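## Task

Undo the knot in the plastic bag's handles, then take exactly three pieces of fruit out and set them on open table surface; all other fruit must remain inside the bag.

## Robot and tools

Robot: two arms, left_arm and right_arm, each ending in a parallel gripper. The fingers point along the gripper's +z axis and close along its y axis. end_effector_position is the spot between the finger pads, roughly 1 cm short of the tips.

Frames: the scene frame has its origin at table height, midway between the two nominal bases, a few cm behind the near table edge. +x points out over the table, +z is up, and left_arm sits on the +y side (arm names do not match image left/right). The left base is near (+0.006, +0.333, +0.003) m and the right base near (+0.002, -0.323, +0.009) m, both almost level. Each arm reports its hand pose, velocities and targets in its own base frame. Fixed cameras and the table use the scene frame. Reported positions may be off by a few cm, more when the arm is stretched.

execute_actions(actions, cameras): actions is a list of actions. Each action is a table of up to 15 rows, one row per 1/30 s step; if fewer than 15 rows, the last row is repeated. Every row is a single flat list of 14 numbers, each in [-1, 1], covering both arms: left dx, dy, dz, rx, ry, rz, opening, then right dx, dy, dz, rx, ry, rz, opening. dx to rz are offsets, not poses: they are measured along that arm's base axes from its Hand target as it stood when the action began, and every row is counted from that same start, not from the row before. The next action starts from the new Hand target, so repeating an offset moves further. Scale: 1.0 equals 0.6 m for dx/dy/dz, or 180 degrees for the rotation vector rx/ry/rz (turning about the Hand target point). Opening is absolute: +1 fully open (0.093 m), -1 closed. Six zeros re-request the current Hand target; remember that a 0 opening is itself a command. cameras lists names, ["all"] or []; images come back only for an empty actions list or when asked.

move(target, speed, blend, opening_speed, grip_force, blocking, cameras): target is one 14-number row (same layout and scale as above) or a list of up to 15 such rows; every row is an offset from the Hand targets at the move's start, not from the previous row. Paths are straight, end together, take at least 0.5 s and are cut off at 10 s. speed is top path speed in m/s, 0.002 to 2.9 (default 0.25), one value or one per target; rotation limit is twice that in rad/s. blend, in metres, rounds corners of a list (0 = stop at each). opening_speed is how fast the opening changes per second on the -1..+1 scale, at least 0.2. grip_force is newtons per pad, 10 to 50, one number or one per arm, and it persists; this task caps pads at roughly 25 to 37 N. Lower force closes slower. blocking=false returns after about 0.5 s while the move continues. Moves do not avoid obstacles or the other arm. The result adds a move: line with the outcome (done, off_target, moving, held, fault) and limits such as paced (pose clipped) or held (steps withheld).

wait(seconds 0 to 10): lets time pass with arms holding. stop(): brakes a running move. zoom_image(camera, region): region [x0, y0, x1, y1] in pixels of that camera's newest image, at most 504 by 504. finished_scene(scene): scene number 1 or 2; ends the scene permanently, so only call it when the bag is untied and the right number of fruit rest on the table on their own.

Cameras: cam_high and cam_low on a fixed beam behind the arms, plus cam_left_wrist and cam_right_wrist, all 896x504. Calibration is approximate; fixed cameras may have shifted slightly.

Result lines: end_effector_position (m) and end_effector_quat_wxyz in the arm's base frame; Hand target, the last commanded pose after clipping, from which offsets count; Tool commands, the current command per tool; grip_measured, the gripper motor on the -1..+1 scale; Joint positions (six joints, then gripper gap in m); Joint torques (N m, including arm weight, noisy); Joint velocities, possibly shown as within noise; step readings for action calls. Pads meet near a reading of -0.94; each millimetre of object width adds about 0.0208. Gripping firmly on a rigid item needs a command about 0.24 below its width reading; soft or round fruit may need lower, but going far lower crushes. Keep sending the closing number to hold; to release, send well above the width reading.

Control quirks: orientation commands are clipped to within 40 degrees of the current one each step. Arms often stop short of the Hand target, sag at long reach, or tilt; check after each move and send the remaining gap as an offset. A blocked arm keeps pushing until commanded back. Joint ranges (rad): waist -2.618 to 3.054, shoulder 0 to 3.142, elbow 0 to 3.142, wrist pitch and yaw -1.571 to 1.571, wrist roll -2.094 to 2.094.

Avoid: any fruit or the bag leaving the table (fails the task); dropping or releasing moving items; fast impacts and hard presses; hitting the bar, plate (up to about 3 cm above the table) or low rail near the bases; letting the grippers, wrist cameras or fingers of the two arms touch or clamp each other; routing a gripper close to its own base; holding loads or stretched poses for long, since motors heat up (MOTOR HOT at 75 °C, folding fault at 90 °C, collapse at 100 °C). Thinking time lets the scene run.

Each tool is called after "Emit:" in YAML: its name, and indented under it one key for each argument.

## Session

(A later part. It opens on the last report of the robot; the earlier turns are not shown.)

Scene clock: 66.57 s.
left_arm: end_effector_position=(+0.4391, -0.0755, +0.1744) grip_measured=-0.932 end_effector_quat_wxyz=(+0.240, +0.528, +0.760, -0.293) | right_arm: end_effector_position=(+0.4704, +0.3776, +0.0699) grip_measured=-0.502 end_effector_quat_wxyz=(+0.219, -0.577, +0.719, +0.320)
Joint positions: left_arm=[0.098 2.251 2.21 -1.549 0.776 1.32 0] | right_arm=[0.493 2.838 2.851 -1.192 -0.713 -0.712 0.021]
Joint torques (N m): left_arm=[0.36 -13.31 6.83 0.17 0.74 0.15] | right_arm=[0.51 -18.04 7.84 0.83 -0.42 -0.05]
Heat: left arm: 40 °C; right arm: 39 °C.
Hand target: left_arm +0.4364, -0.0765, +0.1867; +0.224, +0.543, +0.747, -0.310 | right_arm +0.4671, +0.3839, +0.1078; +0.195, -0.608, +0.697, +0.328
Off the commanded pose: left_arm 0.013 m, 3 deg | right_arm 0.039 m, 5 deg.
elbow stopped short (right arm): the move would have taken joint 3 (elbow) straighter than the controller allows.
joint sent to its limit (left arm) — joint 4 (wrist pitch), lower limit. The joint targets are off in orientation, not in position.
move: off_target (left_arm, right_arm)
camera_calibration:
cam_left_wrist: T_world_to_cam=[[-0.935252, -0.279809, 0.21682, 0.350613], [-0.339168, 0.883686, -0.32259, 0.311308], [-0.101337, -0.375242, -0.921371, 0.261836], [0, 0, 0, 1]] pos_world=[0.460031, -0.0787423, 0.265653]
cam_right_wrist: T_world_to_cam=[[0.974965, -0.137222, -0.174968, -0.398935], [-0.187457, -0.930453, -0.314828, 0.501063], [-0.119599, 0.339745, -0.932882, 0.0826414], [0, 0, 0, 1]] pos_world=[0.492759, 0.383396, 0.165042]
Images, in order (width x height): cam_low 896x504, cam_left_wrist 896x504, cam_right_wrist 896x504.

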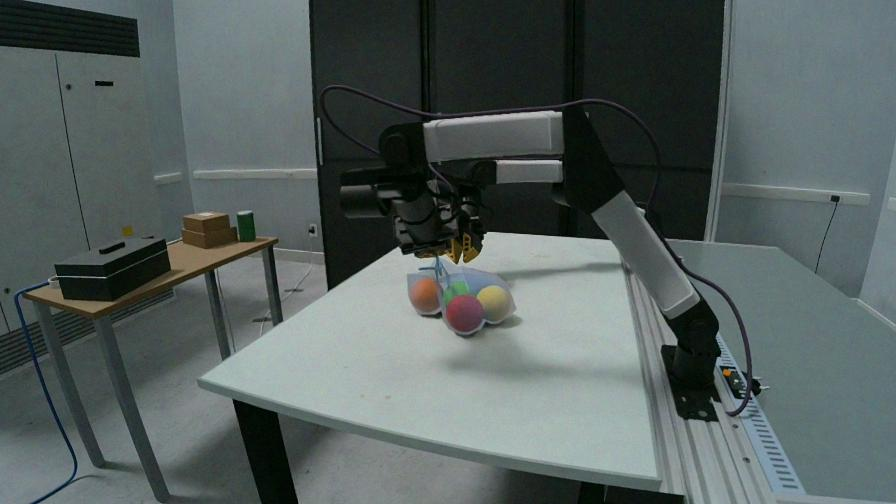

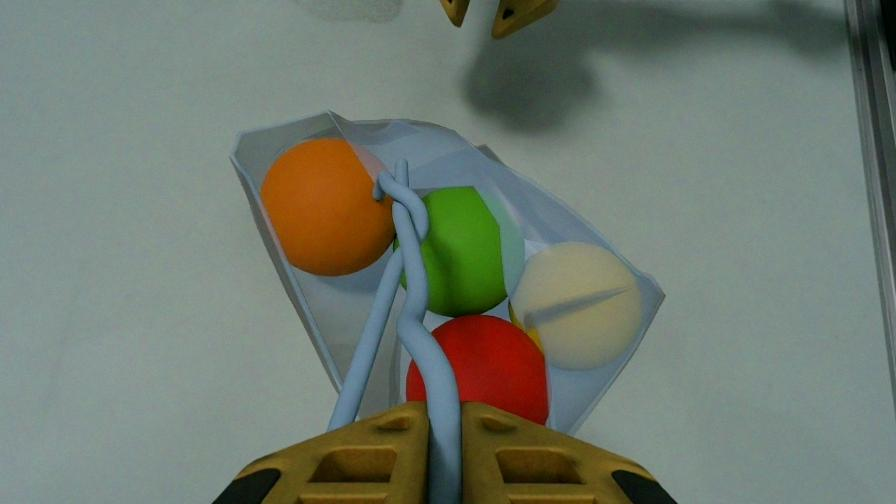

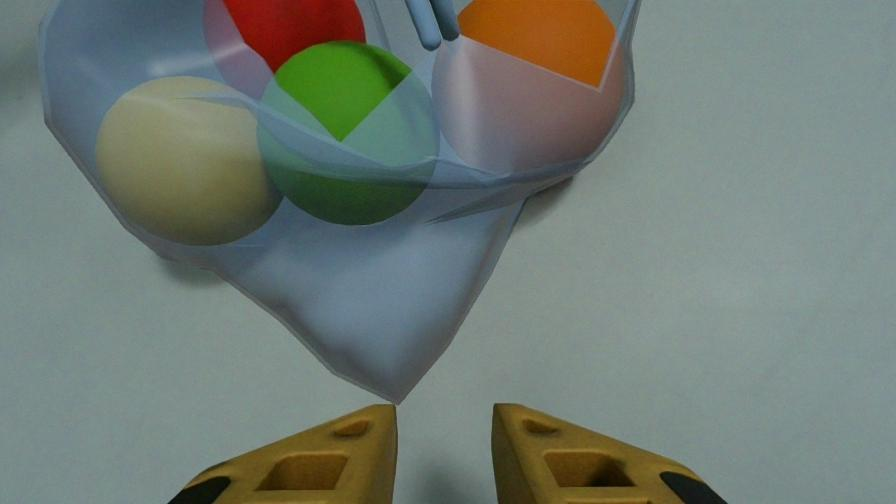

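Emit:
move:
  target: [0.0,0.09,0.06,0,0,0,-1,0,0,-0.04,0,0,0,-0.5]
  speed: 0.1
  cameras: ["cam_left_wrist","cam_right_wrist","cam_low"]

Emit:
zoom_image:
  camera: "cam_low"
  region: [380, 200, 540, 350]

Scene clock: 68.10 s.
left_arm: end_effector_position=(+0.4406, -0.0199, +0.2010) grip_measured=-0.932 end_effector_quat_wxyz=(+0.285, +0.499, +0.778, -0.255) | right_arm: end_effector_position=(+0.4701, +0.3776, +0.0699) grip_measured=-0.502 end_effector_quat_wxyz=(+0.222, -0.585, +0.712, +0.319)
Joint positions: left_arm=[0.228 2.188 2.21 -1.55 0.783 1.35 0] | right_arm=[0.493 2.838 2.851 -1.193 -0.715 -0.735 0.021]
Joint torques (N m): left_arm=[0.24 -14.34 7.2 0.29 0.78 0.13] | right_arm=[0.55 -14.56 7.79 0.91 -0.43 -0.05]
Heat: left arm: 41 °C; right arm: 39 °C.
Hand target: left_arm +0.4363, -0.0226, +0.2228; +0.224, +0.544, +0.747, -0.310 | right_arm +0.4670, +0.3838, +0.0837; +0.195, -0.608, +0.697, +0.328
Off the commanded pose: left_arm 0.022 m, 11 deg | right_arm 0.015 m, 5 deg.
elbow stopped short (right arm): the move would have taken joint 3 (elbow) straighter than the controller allows.
joint sent to its limit (left arm) — joint 4 (wrist pitch), lower limit. The joint targets are off in orientation, not in position.
move: off_target (left_arm, right_arm)
camera_calibration:
cam_left_wrist: T_world_to_cam=[[-0.914015, -0.381725, 0.137342, 0.366473], [-0.405336, 0.845365, -0.347939, 0.304764], [0.0167131, -0.373691, -0.927403, 0.256693], [0, 0, 0, 1]] pos_world=[0.454204, -0.0218212, 0.293765]
cam_right_wrist: T_world_to_cam=[[0.979566, -0.120703, -0.160879, -0.407985], [-0.167372, -0.932764, -0.319278, 0.492746], [-0.111525, 0.339681, -0.933905, 0.0790124], [0, 0, 0, 1]] pos_world=[0.490932, 0.383531, 0.165477]
Images, in order (width x height): cam_low 896x504, cam_left_wrist 896x504, cam_right_wrist 896x504.

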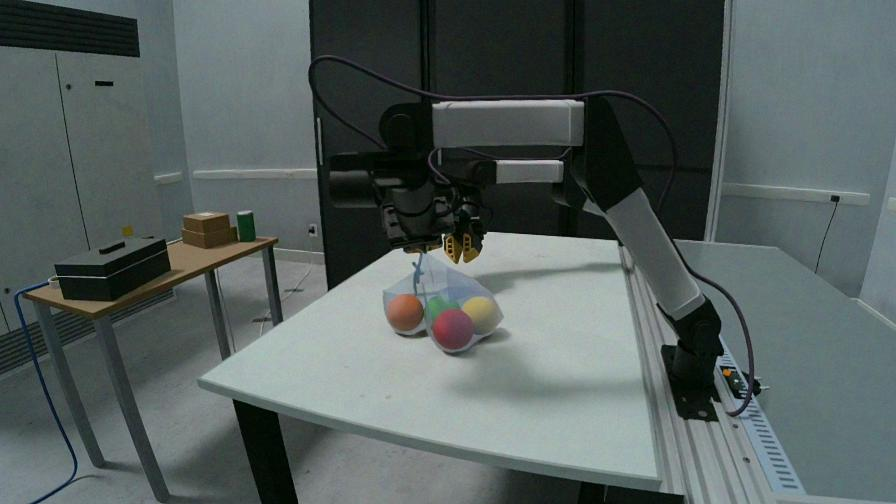

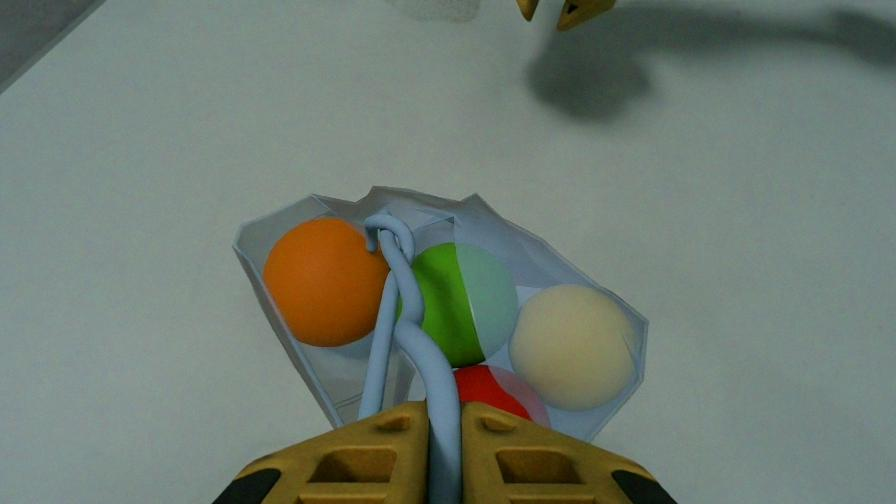

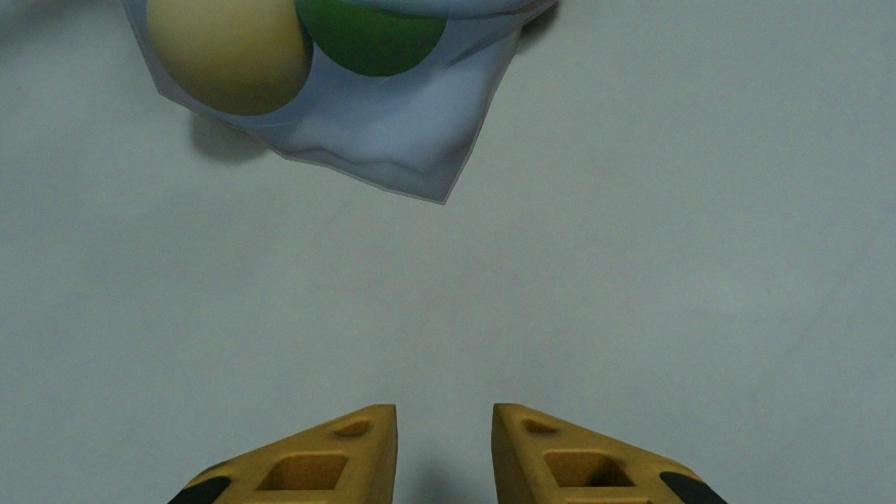

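Scaled by 3.150 from the camera's 896x504 image, which has a finer 1280x720 frame.

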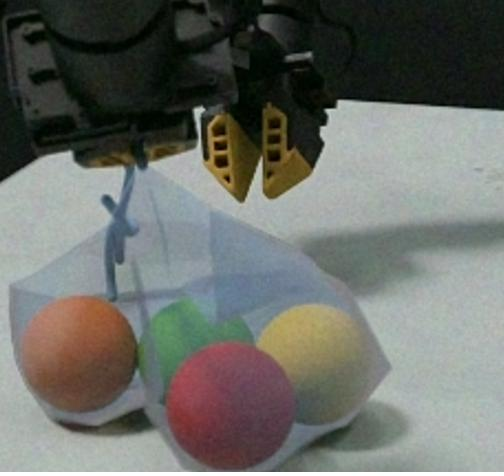

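Emit:
move:
  target: [0.0,0,0.09,0,0,0,-1,0,0,0,0,0,0,-0.5]
  speed: 0.1
  cameras: ["cam_left_wrist","cam_low"]

Emit:
zoom_image:
  camera: "cam_low"
  region: [380, 200, 540, 350]

Scene clock: 70.40 s.
left_arm: end_effector_position=(+0.4425, -0.0207, +0.2505) grip_measured=-0.932 end_effector_quat_wxyz=(+0.330, +0.485, +0.777, -0.229) | right_arm: end_effector_position=(+0.4701, +0.3776, +0.0699) grip_measured=-0.502 end_effector_quat_wxyz=(+0.222, -0.585, +0.712, +0.319)
Joint positions: left_arm=[0.232 2.125 2.29 -1.551 0.81 1.269 0] | right_arm=[0.493 2.838 2.851 -1.193 -0.715 -0.735 0.021]
Joint torques (N m): left_arm=[0.55 -14.06 7.99 0.56 0.87 -0.14] | right_arm=[0.58 -14.6 7.83 0.9 -0.42 -0.03]
Heat: left arm: 42 °C; right arm: 39 °C.
Hand target: left_arm +0.4363, -0.0225, +0.2767; +0.224, +0.543, +0.747, -0.310 | right_arm +0.4670, +0.3838, +0.0837; +0.195, -0.608, +0.697, +0.328
Off the commanded pose: left_arm 0.027 m, 17 deg | right_arm 0.015 m, 5 deg.
elbow stopped short (right arm): the move would have taken joint 3 (elbow) straighter than the controller allows.
joint sent to its limit (left arm) — joint 4 (wrist pitch), lower limit. The joint targets are off in orientation, not in position.
move: off_target (left_arm, right_arm)
camera_calibration:
cam_left_wrist: T_world_to_cam=[[-0.899402, -0.432713, 0.0619298, 0.372363], [-0.420118, 0.816564, -0.395883, 0.341369], [0.120734, -0.382076, -0.91621, 0.253117], [0, 0, 0, 1]] pos_world=[0.44776, -0.0209134, 0.34399]
Images, in order (width x height): cam_low 896x504, cam_left_wrist 896x504.

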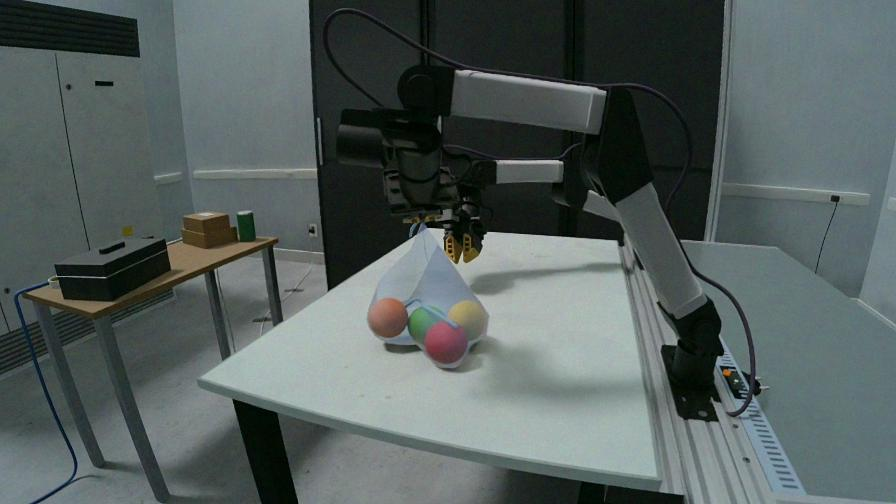

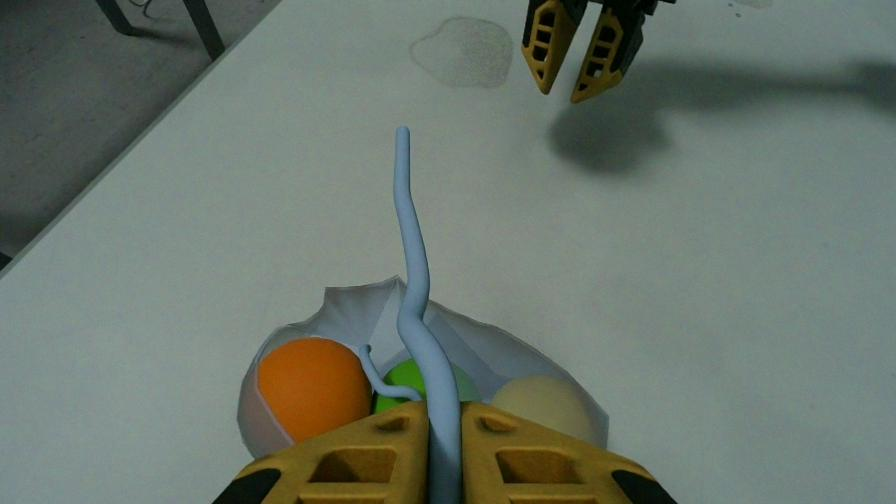

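Scaled by 3.150 from the camera's 896x504 image, which has a finer 1280x720 frame.

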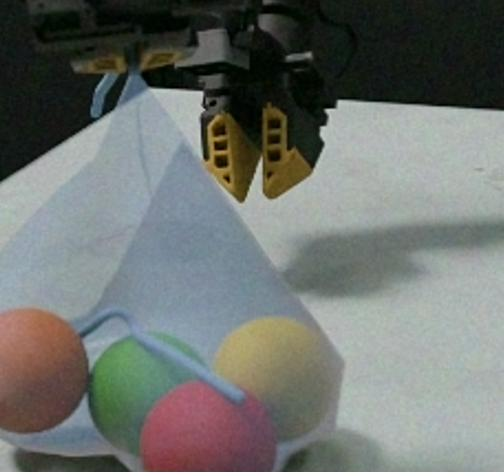

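Emit:
move:
  target: [0.0,0.08,-0.17,0,0,0,-1,0,-0.1,0.15,0,0,0,0.5]
  speed: 0.15
  cameras: ["all"]

Scene clock: 72.83 s.
left_arm: end_effector_position=(+0.4402, +0.0241, +0.1857) grip_measured=-0.932 end_effector_quat_wxyz=(+0.304, +0.514, +0.767, -0.234) | right_arm: end_effector_position=(+0.4724, +0.3215, +0.1406) grip_measured=+0.499 end_effector_quat_wxyz=(+0.236, -0.572, +0.718, +0.319)
Joint positions: left_arm=[0.329 2.217 2.193 -1.552 0.788 1.512 0] | right_arm=[0.395 2.694 2.851 -1.37 -0.749 -0.807 0.069]
Joint torques (N m): left_arm=[0.32 -10.29 4.86 0.21 0.45 0.14] | right_arm=[0.2 -16.8 7.53 0.79 -0.46 -0.04]
Heat: left arm: 42 °C; right arm: 41 °C.
Hand target: left_arm +0.4363, +0.0253, +0.1747; +0.224, +0.544, +0.747, -0.310 | right_arm +0.4671, +0.3238, +0.1737; +0.195, -0.608, +0.697, +0.328
Off the commanded pose: left_arm 0.012 m, 13 deg | right_arm 0.034 m, 7 deg.
elbow stopped short (right arm): the move would have taken joint 3 (elbow) straighter than the controller allows.
joint sent to its limit (left arm) — joint 4 (wrist pitch), lower limit. The joint targets are off in orientation, not in position.
move: off_target (left_arm, right_arm)
camera_calibration:
cam_left_wrist: T_world_to_cam=[[-0.926055, -0.370624, 0.0711327, 0.402268], [-0.370393, 0.856473, -0.359533, 0.248591], [0.0723284, -0.359294, -0.930417, 0.234639], [0, 0, 0, 1]] pos_world=[0.447628, 0.0204828, 0.279074]
cam_right_wrist: T_world_to_cam=[[0.976093, -0.152058, -0.15531, -0.394774], [-0.197086, -0.920487, -0.337434, 0.476022], [-0.0916516, 0.359976, -0.928449, 0.147633], [0, 0, 0, 1]] pos_world=[0.492684, 0.324999, 0.236383]

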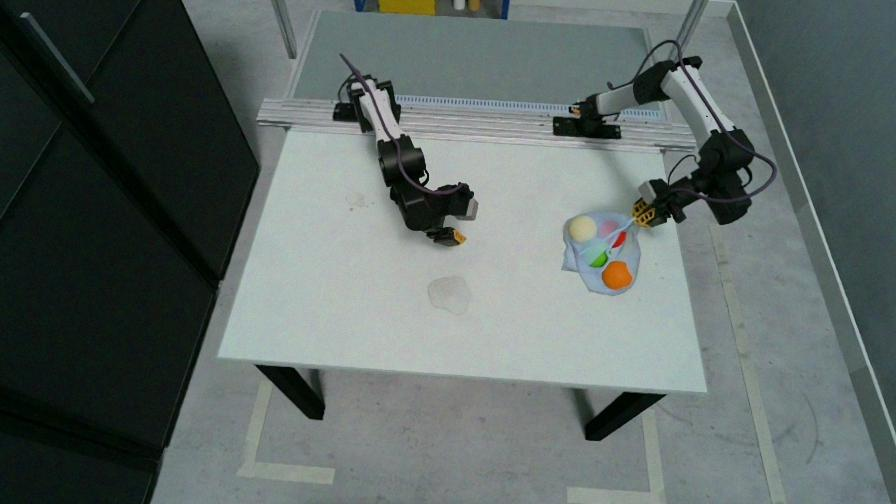

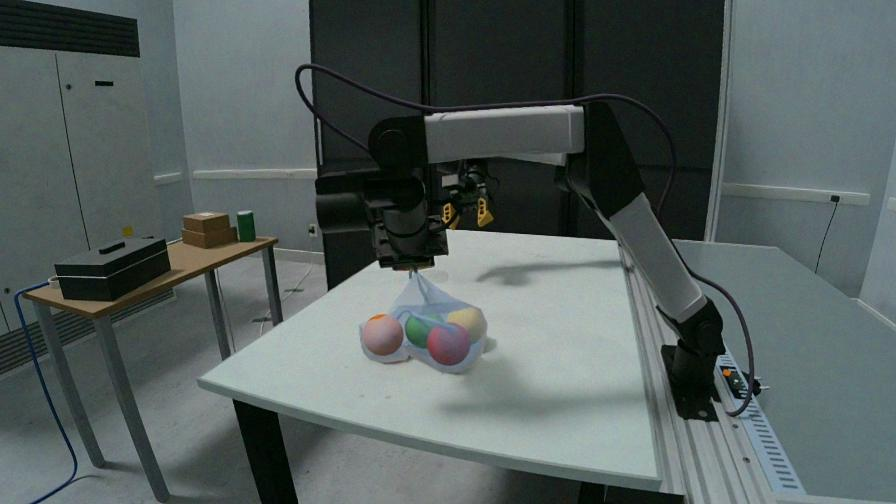

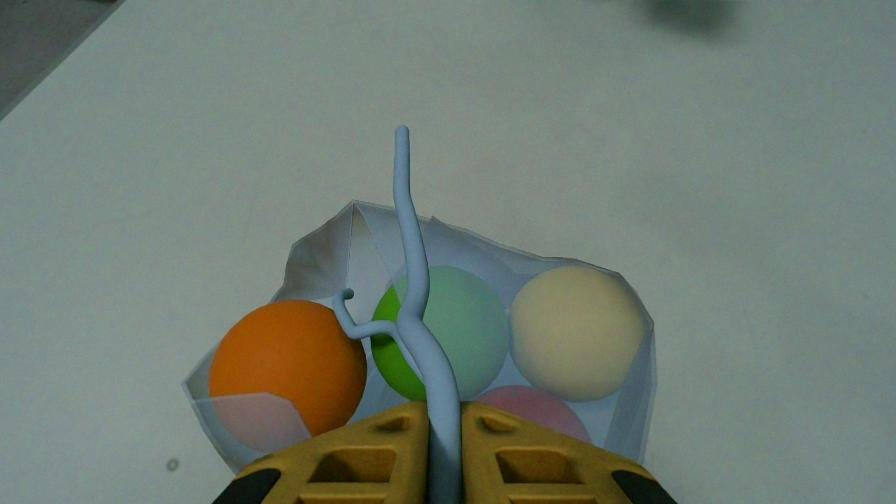

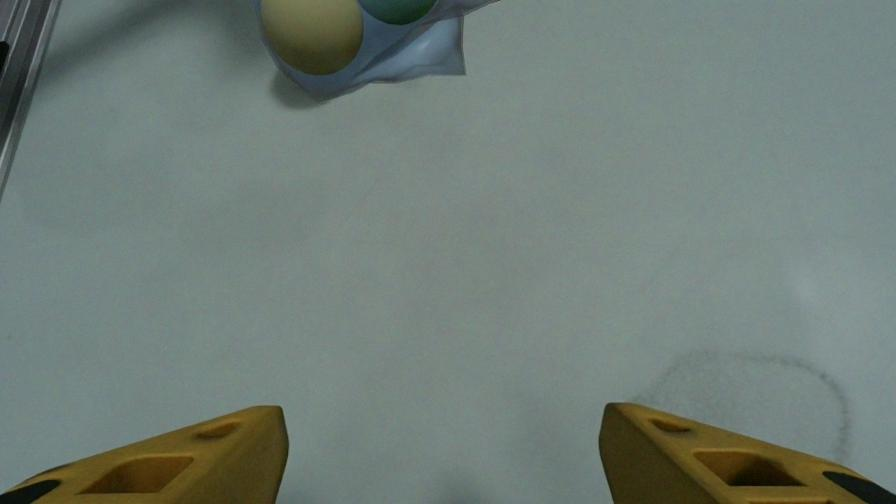

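Emit:
move:
  target: [-0.0,0.05,-0.2,0,0,0,-1,-0.05,-0.3,0.1,0,0,0,0.5]
  speed: 0.15

Emit:
move:
  target: [0,0,0,0,0,0,-0.3,0,0,0,0,0,0,0.5]
  cameras: ["cam_high","cam_low"]

Emit:
zoom_image:
  camera: "cam_low"
  region: [330, 230, 540, 400]

Scene clock: 75.43 s.
left_arm: end_effector_position=(+0.4372, +0.0524, +0.0592) grip_measured=-0.932 end_effector_quat_wxyz=(+0.241, +0.536, +0.753, -0.297) | right_arm: end_effector_position=(+0.4469, +0.1394, +0.2162) grip_measured=+0.499 end_effector_quat_wxyz=(+0.271, -0.564, +0.725, +0.287)
Joint positions: left_arm=[0.379 2.511 2.191 -1.553 0.736 1.733 0] | right_arm=[0.041 2.267 2.389 -1.551 -0.801 -1.221 0.069]
Joint torques (N m): left_arm=[0.39 -11.58 7.17 -0.35 0.37 0.14] | right_arm=[0.51 -13.97 4.88 0.37 -0.49 -0.05]
Heat: left arm: 42 °C; right arm: 42 °C.
Hand target: left_arm +0.4364, +0.0554, +0.0547; +0.224, +0.544, +0.747, -0.310 | right_arm +0.4371, +0.1439, +0.2337; +0.195, -0.608, +0.697, +0.328
Off the commanded pose: left_arm 0.005 m, 3 deg | right_arm 0.021 m, 12 deg.
joint sent to its limit (left arm) — joint 4 (wrist pitch), lower limit. The joint targets still meet the commanded pose.
joint sent to its limit (right arm) — joint 4 (wrist pitch), lower limit. The joint targets are off in orientation, not in position.
move: off_target (left_arm, right_arm)

Scene clock: 75.93 s.
left_arm: end_effector_position=(+0.4369, +0.0527, +0.0589) grip_measured=-0.302 end_effector_quat_wxyz=(+0.239, +0.536, +0.753, -0.297) | right_arm: end_effector_position=(+0.4469, +0.1394, +0.2162) grip_measured=+0.499 end_effector_quat_wxyz=(+0.271, -0.564, +0.725, +0.287)
Joint positions: left_arm=[0.379 2.511 2.191 -1.553 0.733 1.734 0.031] | right_arm=[0.041 2.267 2.389 -1.551 -0.801 -1.222 0.069]
Joint torques (N m): left_arm=[0.44 -11.55 7.15 -0.35 0.4 0.14] | right_arm=[0.54 -14.05 4.96 0.4 -0.48 -0.05]
Heat: left arm: 42 °C; right arm: 43 °C.
Hand target: left_arm +0.4364, +0.0555, +0.0547; +0.224, +0.543, +0.747, -0.310 | right_arm +0.4371, +0.1439, +0.2337; +0.195, -0.608, +0.697, +0.328
Off the commanded pose: left_arm 0.005 m, 3 deg | right_arm 0.021 m, 12 deg.
joint sent to its limit (left arm) — joint 4 (wrist pitch), lower limit. The joint targets still meet the commanded pose.
joint sent to its limit (right arm) — joint 4 (wrist pitch), lower limit. The joint targets are off in orientation, not in position.
move: off_target (left_arm, right_arm)
Images, in order (width x height): cam_high 896x504, cam_low 896x504.

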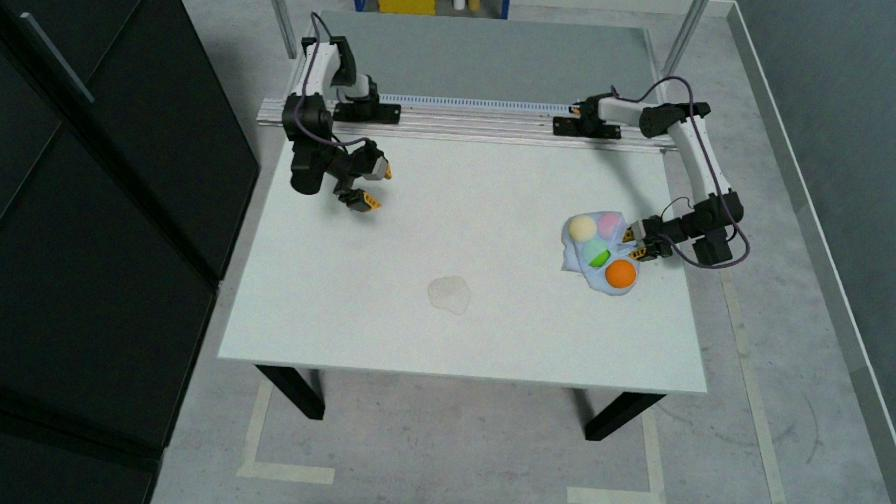

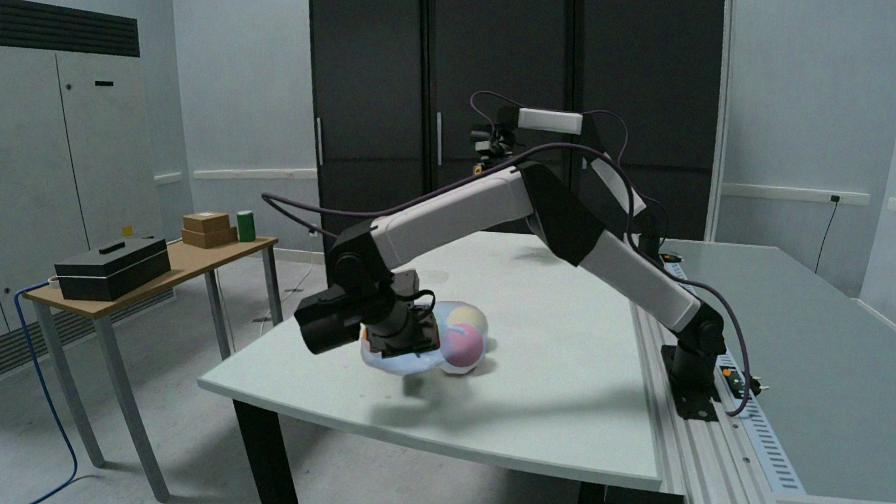

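Scaled by 2.400 from the camera's 896x504 image, which has a finer 1280x720 frame.

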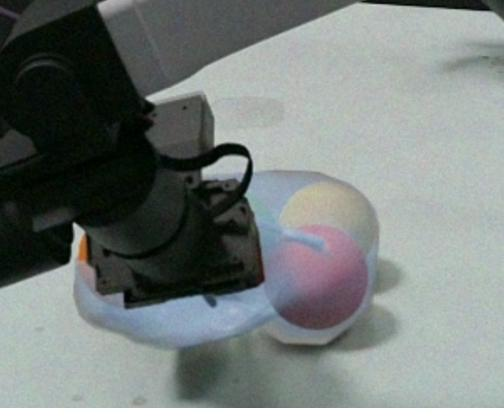

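Emit:
move:
  target: [0,0.05,0.15,0,0,0,-0.3,-0.1,-0.2,0,0,0,0,0.5]

Emit:
move:
  target: [0,-0.15,0.2,0.216,0.156,0.379,0.9,0,0,0,0,0,0,0.5]
  cameras: ["all"]

Scene clock: 78.33 s.
left_arm: end_effector_position=(+0.4370, +0.0853, +0.1319) grip_measured=-0.302 end_effector_quat_wxyz=(+0.284, +0.515, +0.777, -0.224) | right_arm: end_effector_position=(+0.3849, +0.0198, +0.2245) grip_measured=+0.499 end_effector_quat_wxyz=(+0.302, -0.550, +0.743, +0.232)
Joint positions: left_arm=[0.449 2.338 2.203 -1.553 0.732 1.665 0.031] | right_arm=[-0.262 1.953 1.952 -1.554 -0.782 -1.531 0.069]
Joint torques (N m): left_arm=[0.34 -13.93 6.9 0 0.62 -0.09] | right_arm=[0.57 -11.18 4.98 0.19 -0.25 -0.02]
Heat: left arm: 42 °C; right arm: 43 °C.
Hand target: left_arm +0.4364, +0.0854, +0.1447; +0.224, +0.544, +0.747, -0.310 | right_arm +0.3771, +0.0237, +0.2337; +0.195, -0.608, +0.697, +0.328
Off the commanded pose: left_arm 0.013 m, 13 deg | right_arm 0.013 m, 18 deg.
joint sent to its limit (left arm) — joint 4 (wrist pitch), lower limit. The joint targets are off in orientation, not in position.
joint sent to its limit (right arm) — joint 4 (wrist pitch), lower limit. The joint targets are off in orientation, not in position.
move: off_target (left_arm, right_arm)

Scene clock: 81.87 s.
left_arm: end_effector_position=(+0.4431, -0.0021, +0.2461) grip_measured=+0.898 end_effector_quat_wxyz=(+0.165, +0.002, +0.986, -0.004) | right_arm: end_effector_position=(+0.3848, +0.0197, +0.2244) grip_measured=+0.499 end_effector_quat_wxyz=(+0.302, -0.551, +0.743, +0.232)
Joint positions: left_arm=[-0.002 2.081 2.389 -1.547 0.008 0.001 0.088] | right_arm=[-0.262 1.953 1.952 -1.554 -0.781 -1.532 0.069]
Joint torques (N m): left_arm=[-0.61 -12.9 7.54 0.92 -0.07 -0.09] | right_arm=[0.53 -11.19 5.15 0.2 -0.25 -0.04]
Heat: left arm: 43 °C; right arm: 44 °C.
Hand target: left_arm +0.4364, -0.0045, +0.2647; +0.000, -0.001, +1.000, +0.001 | right_arm +0.3771, +0.0237, +0.2337; +0.195, -0.608, +0.697, +0.328
Off the commanded pose: left_arm 0.020 m, 19 deg | right_arm 0.013 m, 18 deg.
joint sent to its limit (left arm) — joint 4 (wrist pitch), lower limit. The joint targets are off in orientation, not in position.
joint sent to its limit (right arm) — joint 4 (wrist pitch), lower limit. The joint targets are off in orientation, not in position.
move: off_target (left_arm, right_arm)
camera_calibration:
cam_left_wrist: T_world_to_cam=[[0.0156594, -0.999554, 0.0254437, -0.0163845], [-0.996187, -0.0134123, 0.0862052, 0.459563], [-0.0858255, -0.0266966, -0.995952, 0.368044], [0, 0, 0, 1]] pos_world=[0.489655, -0.000387876, 0.327355]
cam_right_wrist: T_world_to_cam=[[0.956123, -0.292178, 0.0214911, -0.371356], [-0.269508, -0.905955, -0.326512, 0.23441], [0.114869, 0.306394, -0.944949, 0.251301], [0, 0, 0, 1]] pos_world=[0.38937, 0.0268657, 0.321985]

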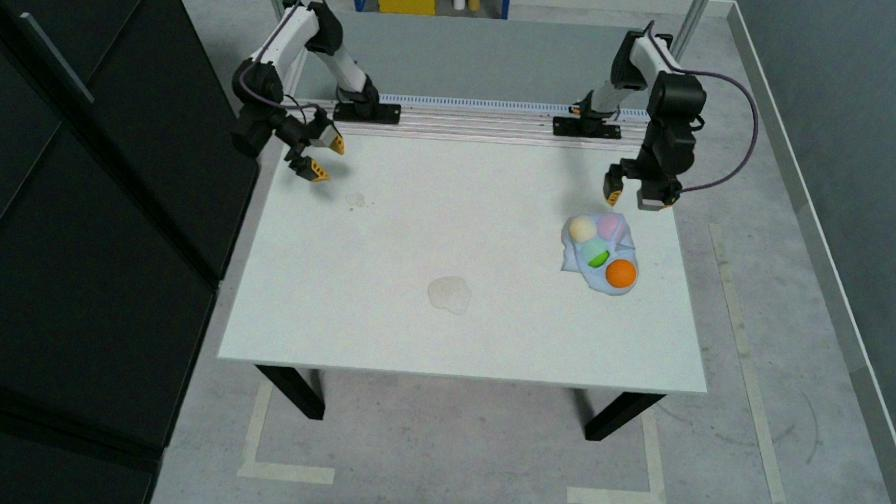

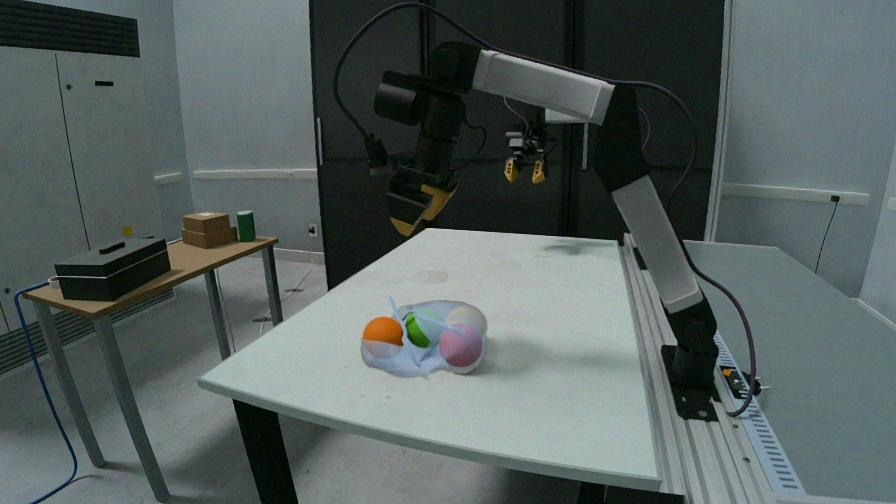

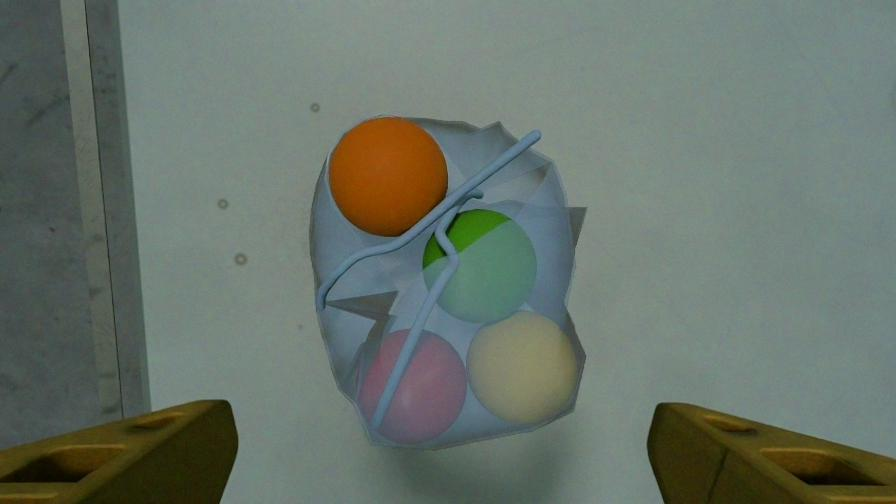

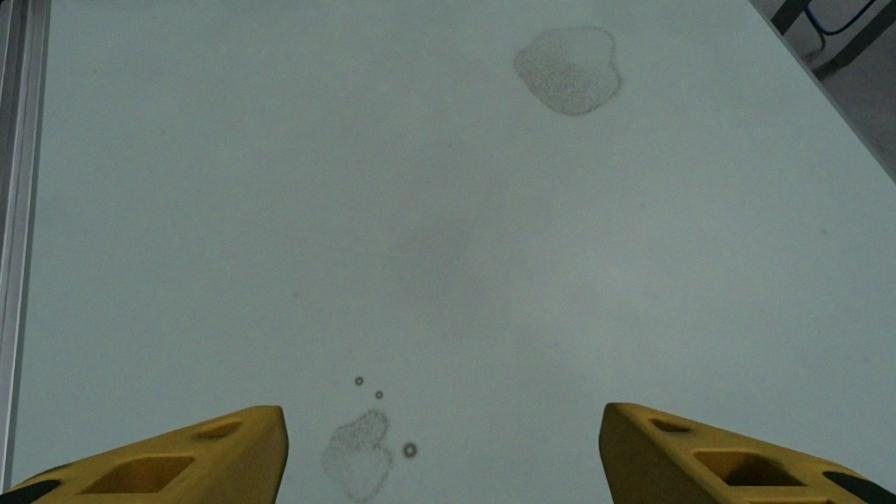

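Emit:
move:
  target: [0.058,0,-0.25,0,0,0,-0.4,0,0,0,0,0,0,0.5]
  cameras: ["cam_left_wrist","cam_low"]

Emit:
zoom_image:
  camera: "cam_low"
  region: [330, 230, 540, 400]

Scene clock: 85.90 s.
left_arm: end_effector_position=(+0.4711, -0.0020, +0.1135) grip_measured=-0.398 end_effector_quat_wxyz=(+0.022, +0.001, +1.000, -0.004) | right_arm: end_effector_position=(+0.3848, +0.0197, +0.2244) grip_measured=+0.499 end_effector_quat_wxyz=(+0.302, -0.551, +0.743, +0.232)
Joint positions: left_arm=[-0.002 2.412 2.437 -1.551 0.007 0.001 0.026] | right_arm=[-0.262 1.953 1.952 -1.554 -0.781 -1.532 0.069]
Joint torques (N m): left_arm=[-0.46 -12.22 7.77 0.37 -0.07 -0.11] | right_arm=[0.66 -11.17 4.96 0.18 -0.26 -0.03]
Heat: left arm: 43 °C; right arm: 44 °C.
Hand target: left_arm +0.4712, -0.0045, +0.1147; +0.000, +0.000, +1.000, +0.001 | right_arm +0.3771, +0.0237, +0.2337; +0.195, -0.608, +0.697, +0.328
Off the commanded pose: left_arm 0.003 m, 3 deg | right_arm 0.013 m, 18 deg.
joint sent to its limit (left arm) — joint 4 (wrist pitch), lower limit. The joint targets still meet the commanded pose.
joint sent to its limit (right arm) — joint 4 (wrist pitch), lower limit. The joint targets are off in orientation, not in position.
move: off_target (left_arm, right_arm)
camera_calibration:
cam_left_wrist: T_world_to_cam=[[0.0224929, -0.99957, 0.0187957, -0.0158557], [-0.931215, -0.0141064, 0.364197, 0.436687], [-0.363775, -0.0256946, -0.931132, 0.362006], [0, 0, 0, 1]] pos_world=[0.538695, -0.000387205, 0.178333]
Images, in order (width x height): cam_low 896x504, cam_left_wrist 896x504.

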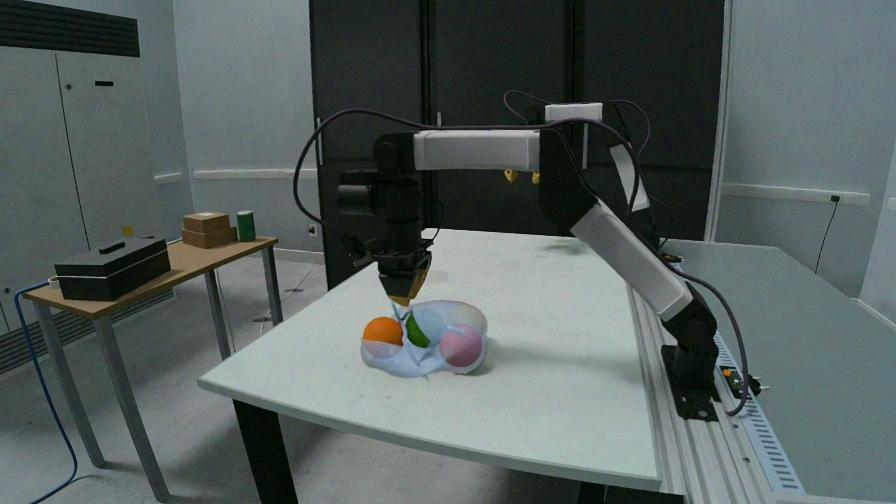

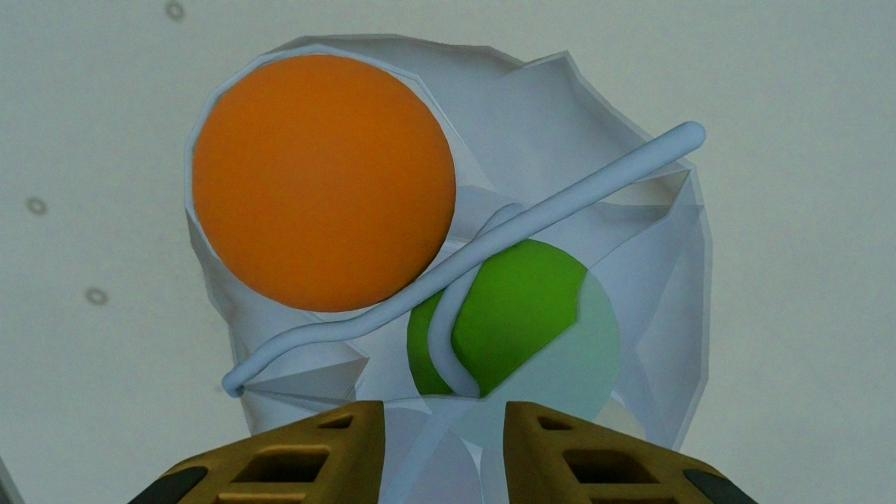

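Scaled by 2.400 from the camera's 896x504 image, which has a finer 1280x720 frame.

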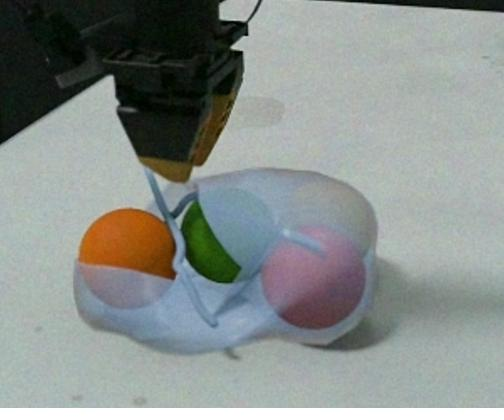

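Emit:
move:
  target: [0.06,0.062,0.03,0,0,0.233,1,0,0,0,0,0,0,0.5]
  cameras: ["cam_left_wrist"]

Scene clock: 89.37 s.
left_arm: end_effector_position=(+0.5066, +0.0310, +0.1393) grip_measured=+1.000 end_effector_quat_wxyz=(+0.094, -0.349, +0.932, -0.029) | right_arm: end_effector_position=(+0.3848, +0.0197, +0.2244) grip_measured=+0.499 end_effector_quat_wxyz=(+0.302, -0.551, +0.743, +0.232)
Joint positions: left_arm=[0.061 2.487 2.667 -1.552 0.001 -0.656 0.093] | right_arm=[-0.262 1.953 1.952 -1.554 -0.781 -1.532 0.069]
Joint torques (N m): left_arm=[0.32 -11.32 7.8 0.67 -0.05 -0.11] | right_arm=[0.55 -11.18 4.94 0.22 -0.27 -0.05]
Heat: left arm: 43 °C; right arm: 44 °C.
Hand target: left_arm +0.5072, +0.0325, +0.1327; +0.000, -0.358, +0.934, +0.001 | right_arm +0.3771, +0.0237, +0.2337; +0.195, -0.608, +0.697, +0.328
Off the commanded pose: left_arm 0.007 m, 11 deg | right_arm 0.013 m, 18 deg.
joint sent to its limit (left arm) — joint 4 (wrist pitch), lower limit. The joint targets are off in orientation, not in position.
joint sent to its limit (right arm) — joint 4 (wrist pitch), lower limit. The joint targets are off in orientation, not in position.
move: off_target (left_arm, right_arm)
camera_calibration:
cam_left_wrist: T_world_to_cam=[[0.661869, -0.737399, 0.134806, -0.332315], [-0.742006, -0.6189, 0.257662, 0.398588], [-0.106568, -0.270565, -0.956785, 0.280659], [0, 0, 0, 1]] pos_world=[0.545613, 0.0775742, 0.210627]
Images, in order (width x height): cam_left_wrist 896x504.

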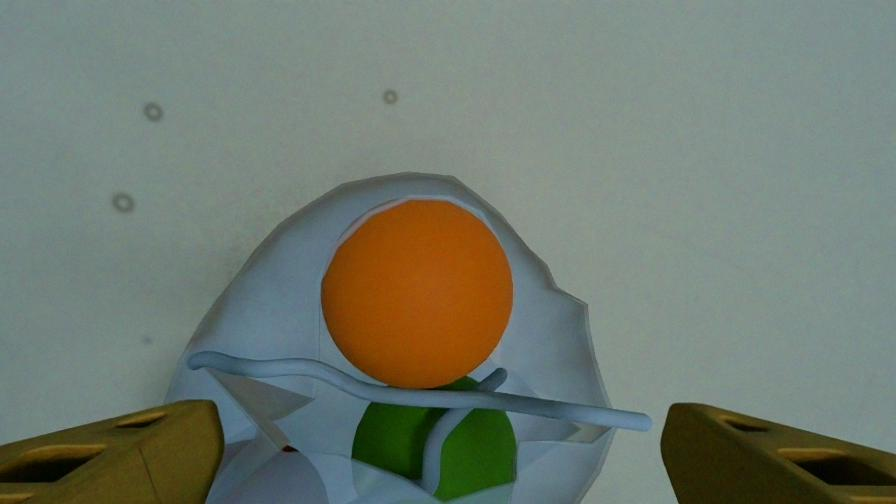

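Emit:
move:
  target: [-0.008,-0.009,-0.178,0,0,0,1,0,0,0,0,0,0,0.5]
  speed: 0.12

Emit:
move:
  target: [0,0,0,0,0,0,-0.1,0,0,0,0,0,0,0.5]
  opening_speed: 1
  cameras: ["cam_left_wrist","cam_low"]

Emit:
zoom_image:
  camera: "cam_low"
  region: [330, 230, 540, 400]

Scene clock: 91.50 s.
left_arm: end_effector_position=(+0.4995, +0.0305, +0.0337) grip_measured=+1.000 end_effector_quat_wxyz=(+0.001, -0.356, +0.934, -0.001) | right_arm: end_effector_position=(+0.3848, +0.0197, +0.2244) grip_measured=+0.499 end_effector_quat_wxyz=(+0.302, -0.551, +0.743, +0.232)
Joint positions: left_arm=[0.061 2.628 2.519 -1.46 0.001 -0.667 0.093] | right_arm=[-0.262 1.953 1.952 -1.554 -0.781 -1.532 0.069]
Joint torques (N m): left_arm=[-0.36 -12.63 6.58 0.53 -0.05 -0.13] | right_arm=[0.62 -11.17 4.97 0.2 -0.27 -0.03]
Heat: left arm: 43 °C; right arm: 44 °C.
Hand target: left_arm +0.5024, +0.0271, +0.0259; +0.000, -0.358, +0.934, +0.001 | right_arm +0.3771, +0.0237, +0.2337; +0.195, -0.608, +0.697, +0.328
Off the commanded pose: left_arm 0.009 m, 0 deg | right_arm 0.013 m, 18 deg.
joint sent to its limit (right arm) — joint 4 (wrist pitch), lower limit. The joint targets are off in orientation, not in position.
move: off_target (right_arm)

Scene clock: 92.80 s.
left_arm: end_effector_position=(+0.4995, +0.0305, +0.0337) grip_measured=+0.366 end_effector_quat_wxyz=(+0.001, -0.357, +0.934, -0.001) | right_arm: end_effector_position=(+0.3848, +0.0197, +0.2244) grip_measured=+0.499 end_effector_quat_wxyz=(+0.302, -0.551, +0.743, +0.232)
Joint positions: left_arm=[0.061 2.628 2.519 -1.46 0.001 -0.668 0.063] | right_arm=[-0.262 1.953 1.952 -1.554 -0.781 -1.532 0.069]
Joint torques (N m): left_arm=[-0.4 -12.55 6.65 0.53 -0.03 -0.1] | right_arm=[0.59 -11.21 5 0.2 -0.26 -0.04]
Heat: left arm: 43 °C; right arm: 44 °C.
Hand target: left_arm +0.5024, +0.0271, +0.0259; +0.000, -0.358, +0.934, +0.001 | right_arm +0.3771, +0.0237, +0.2337; +0.195, -0.608, +0.697, +0.328
Off the commanded pose: left_arm 0.009 m, 0 deg | right_arm 0.013 m, 18 deg.
joint sent to its limit (right arm) — joint 4 (wrist pitch), lower limit. The joint targets are off in orientation, not in position.
move: off_target (right_arm)
camera_calibration:
cam_left_wrist: T_world_to_cam=[[0.684932, -0.728506, 0.0121224, -0.321388], [-0.669588, -0.622805, 0.404679, 0.379281], [-0.287261, -0.285295, -0.914378, 0.268079], [0, 0, 0, 1]] pos_world=[0.5511, 0.0785661, 0.0955349]
Images, in order (width x height): cam_low 896x504, cam_left_wrist 896x504.

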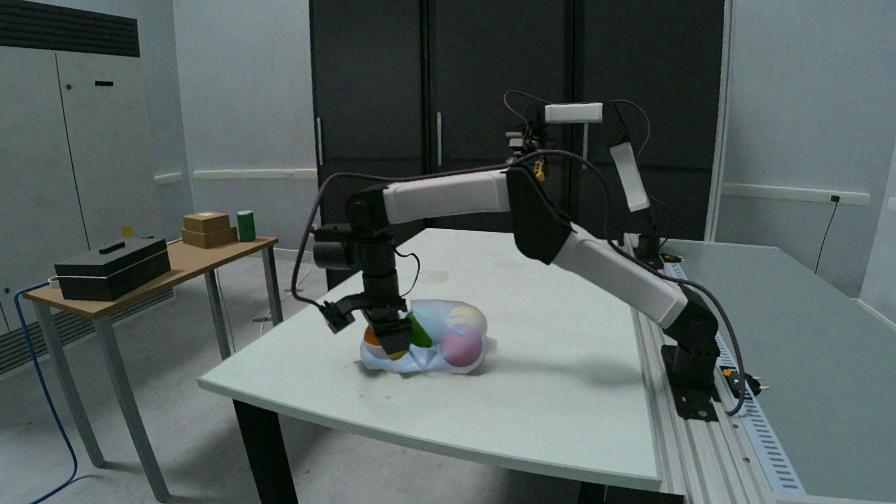

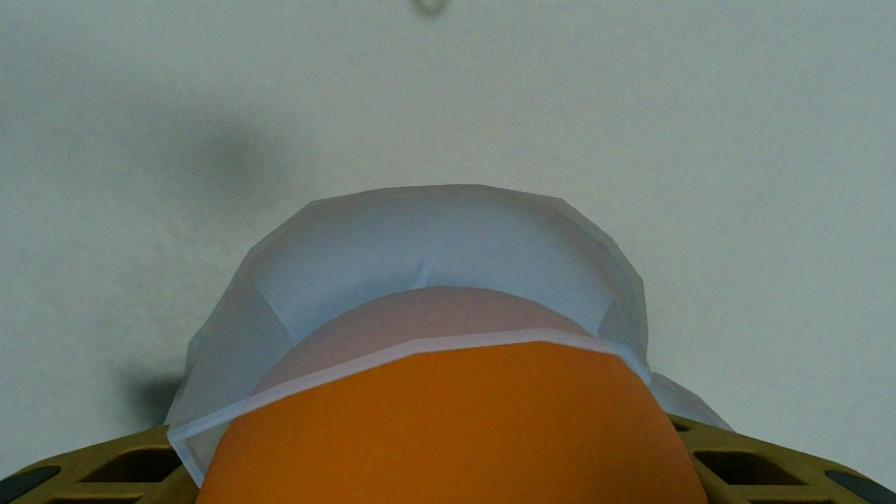

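Scaled by 2.400 from the camera's 896x504 image, which has a finer 1280x720 frame.

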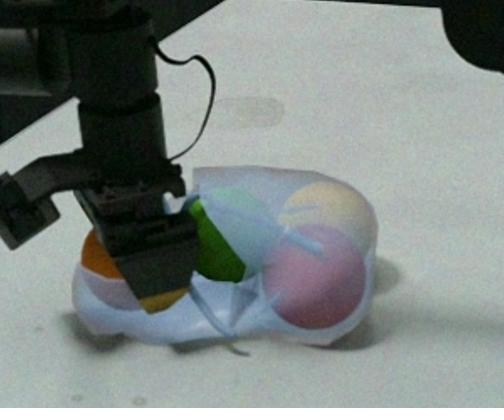

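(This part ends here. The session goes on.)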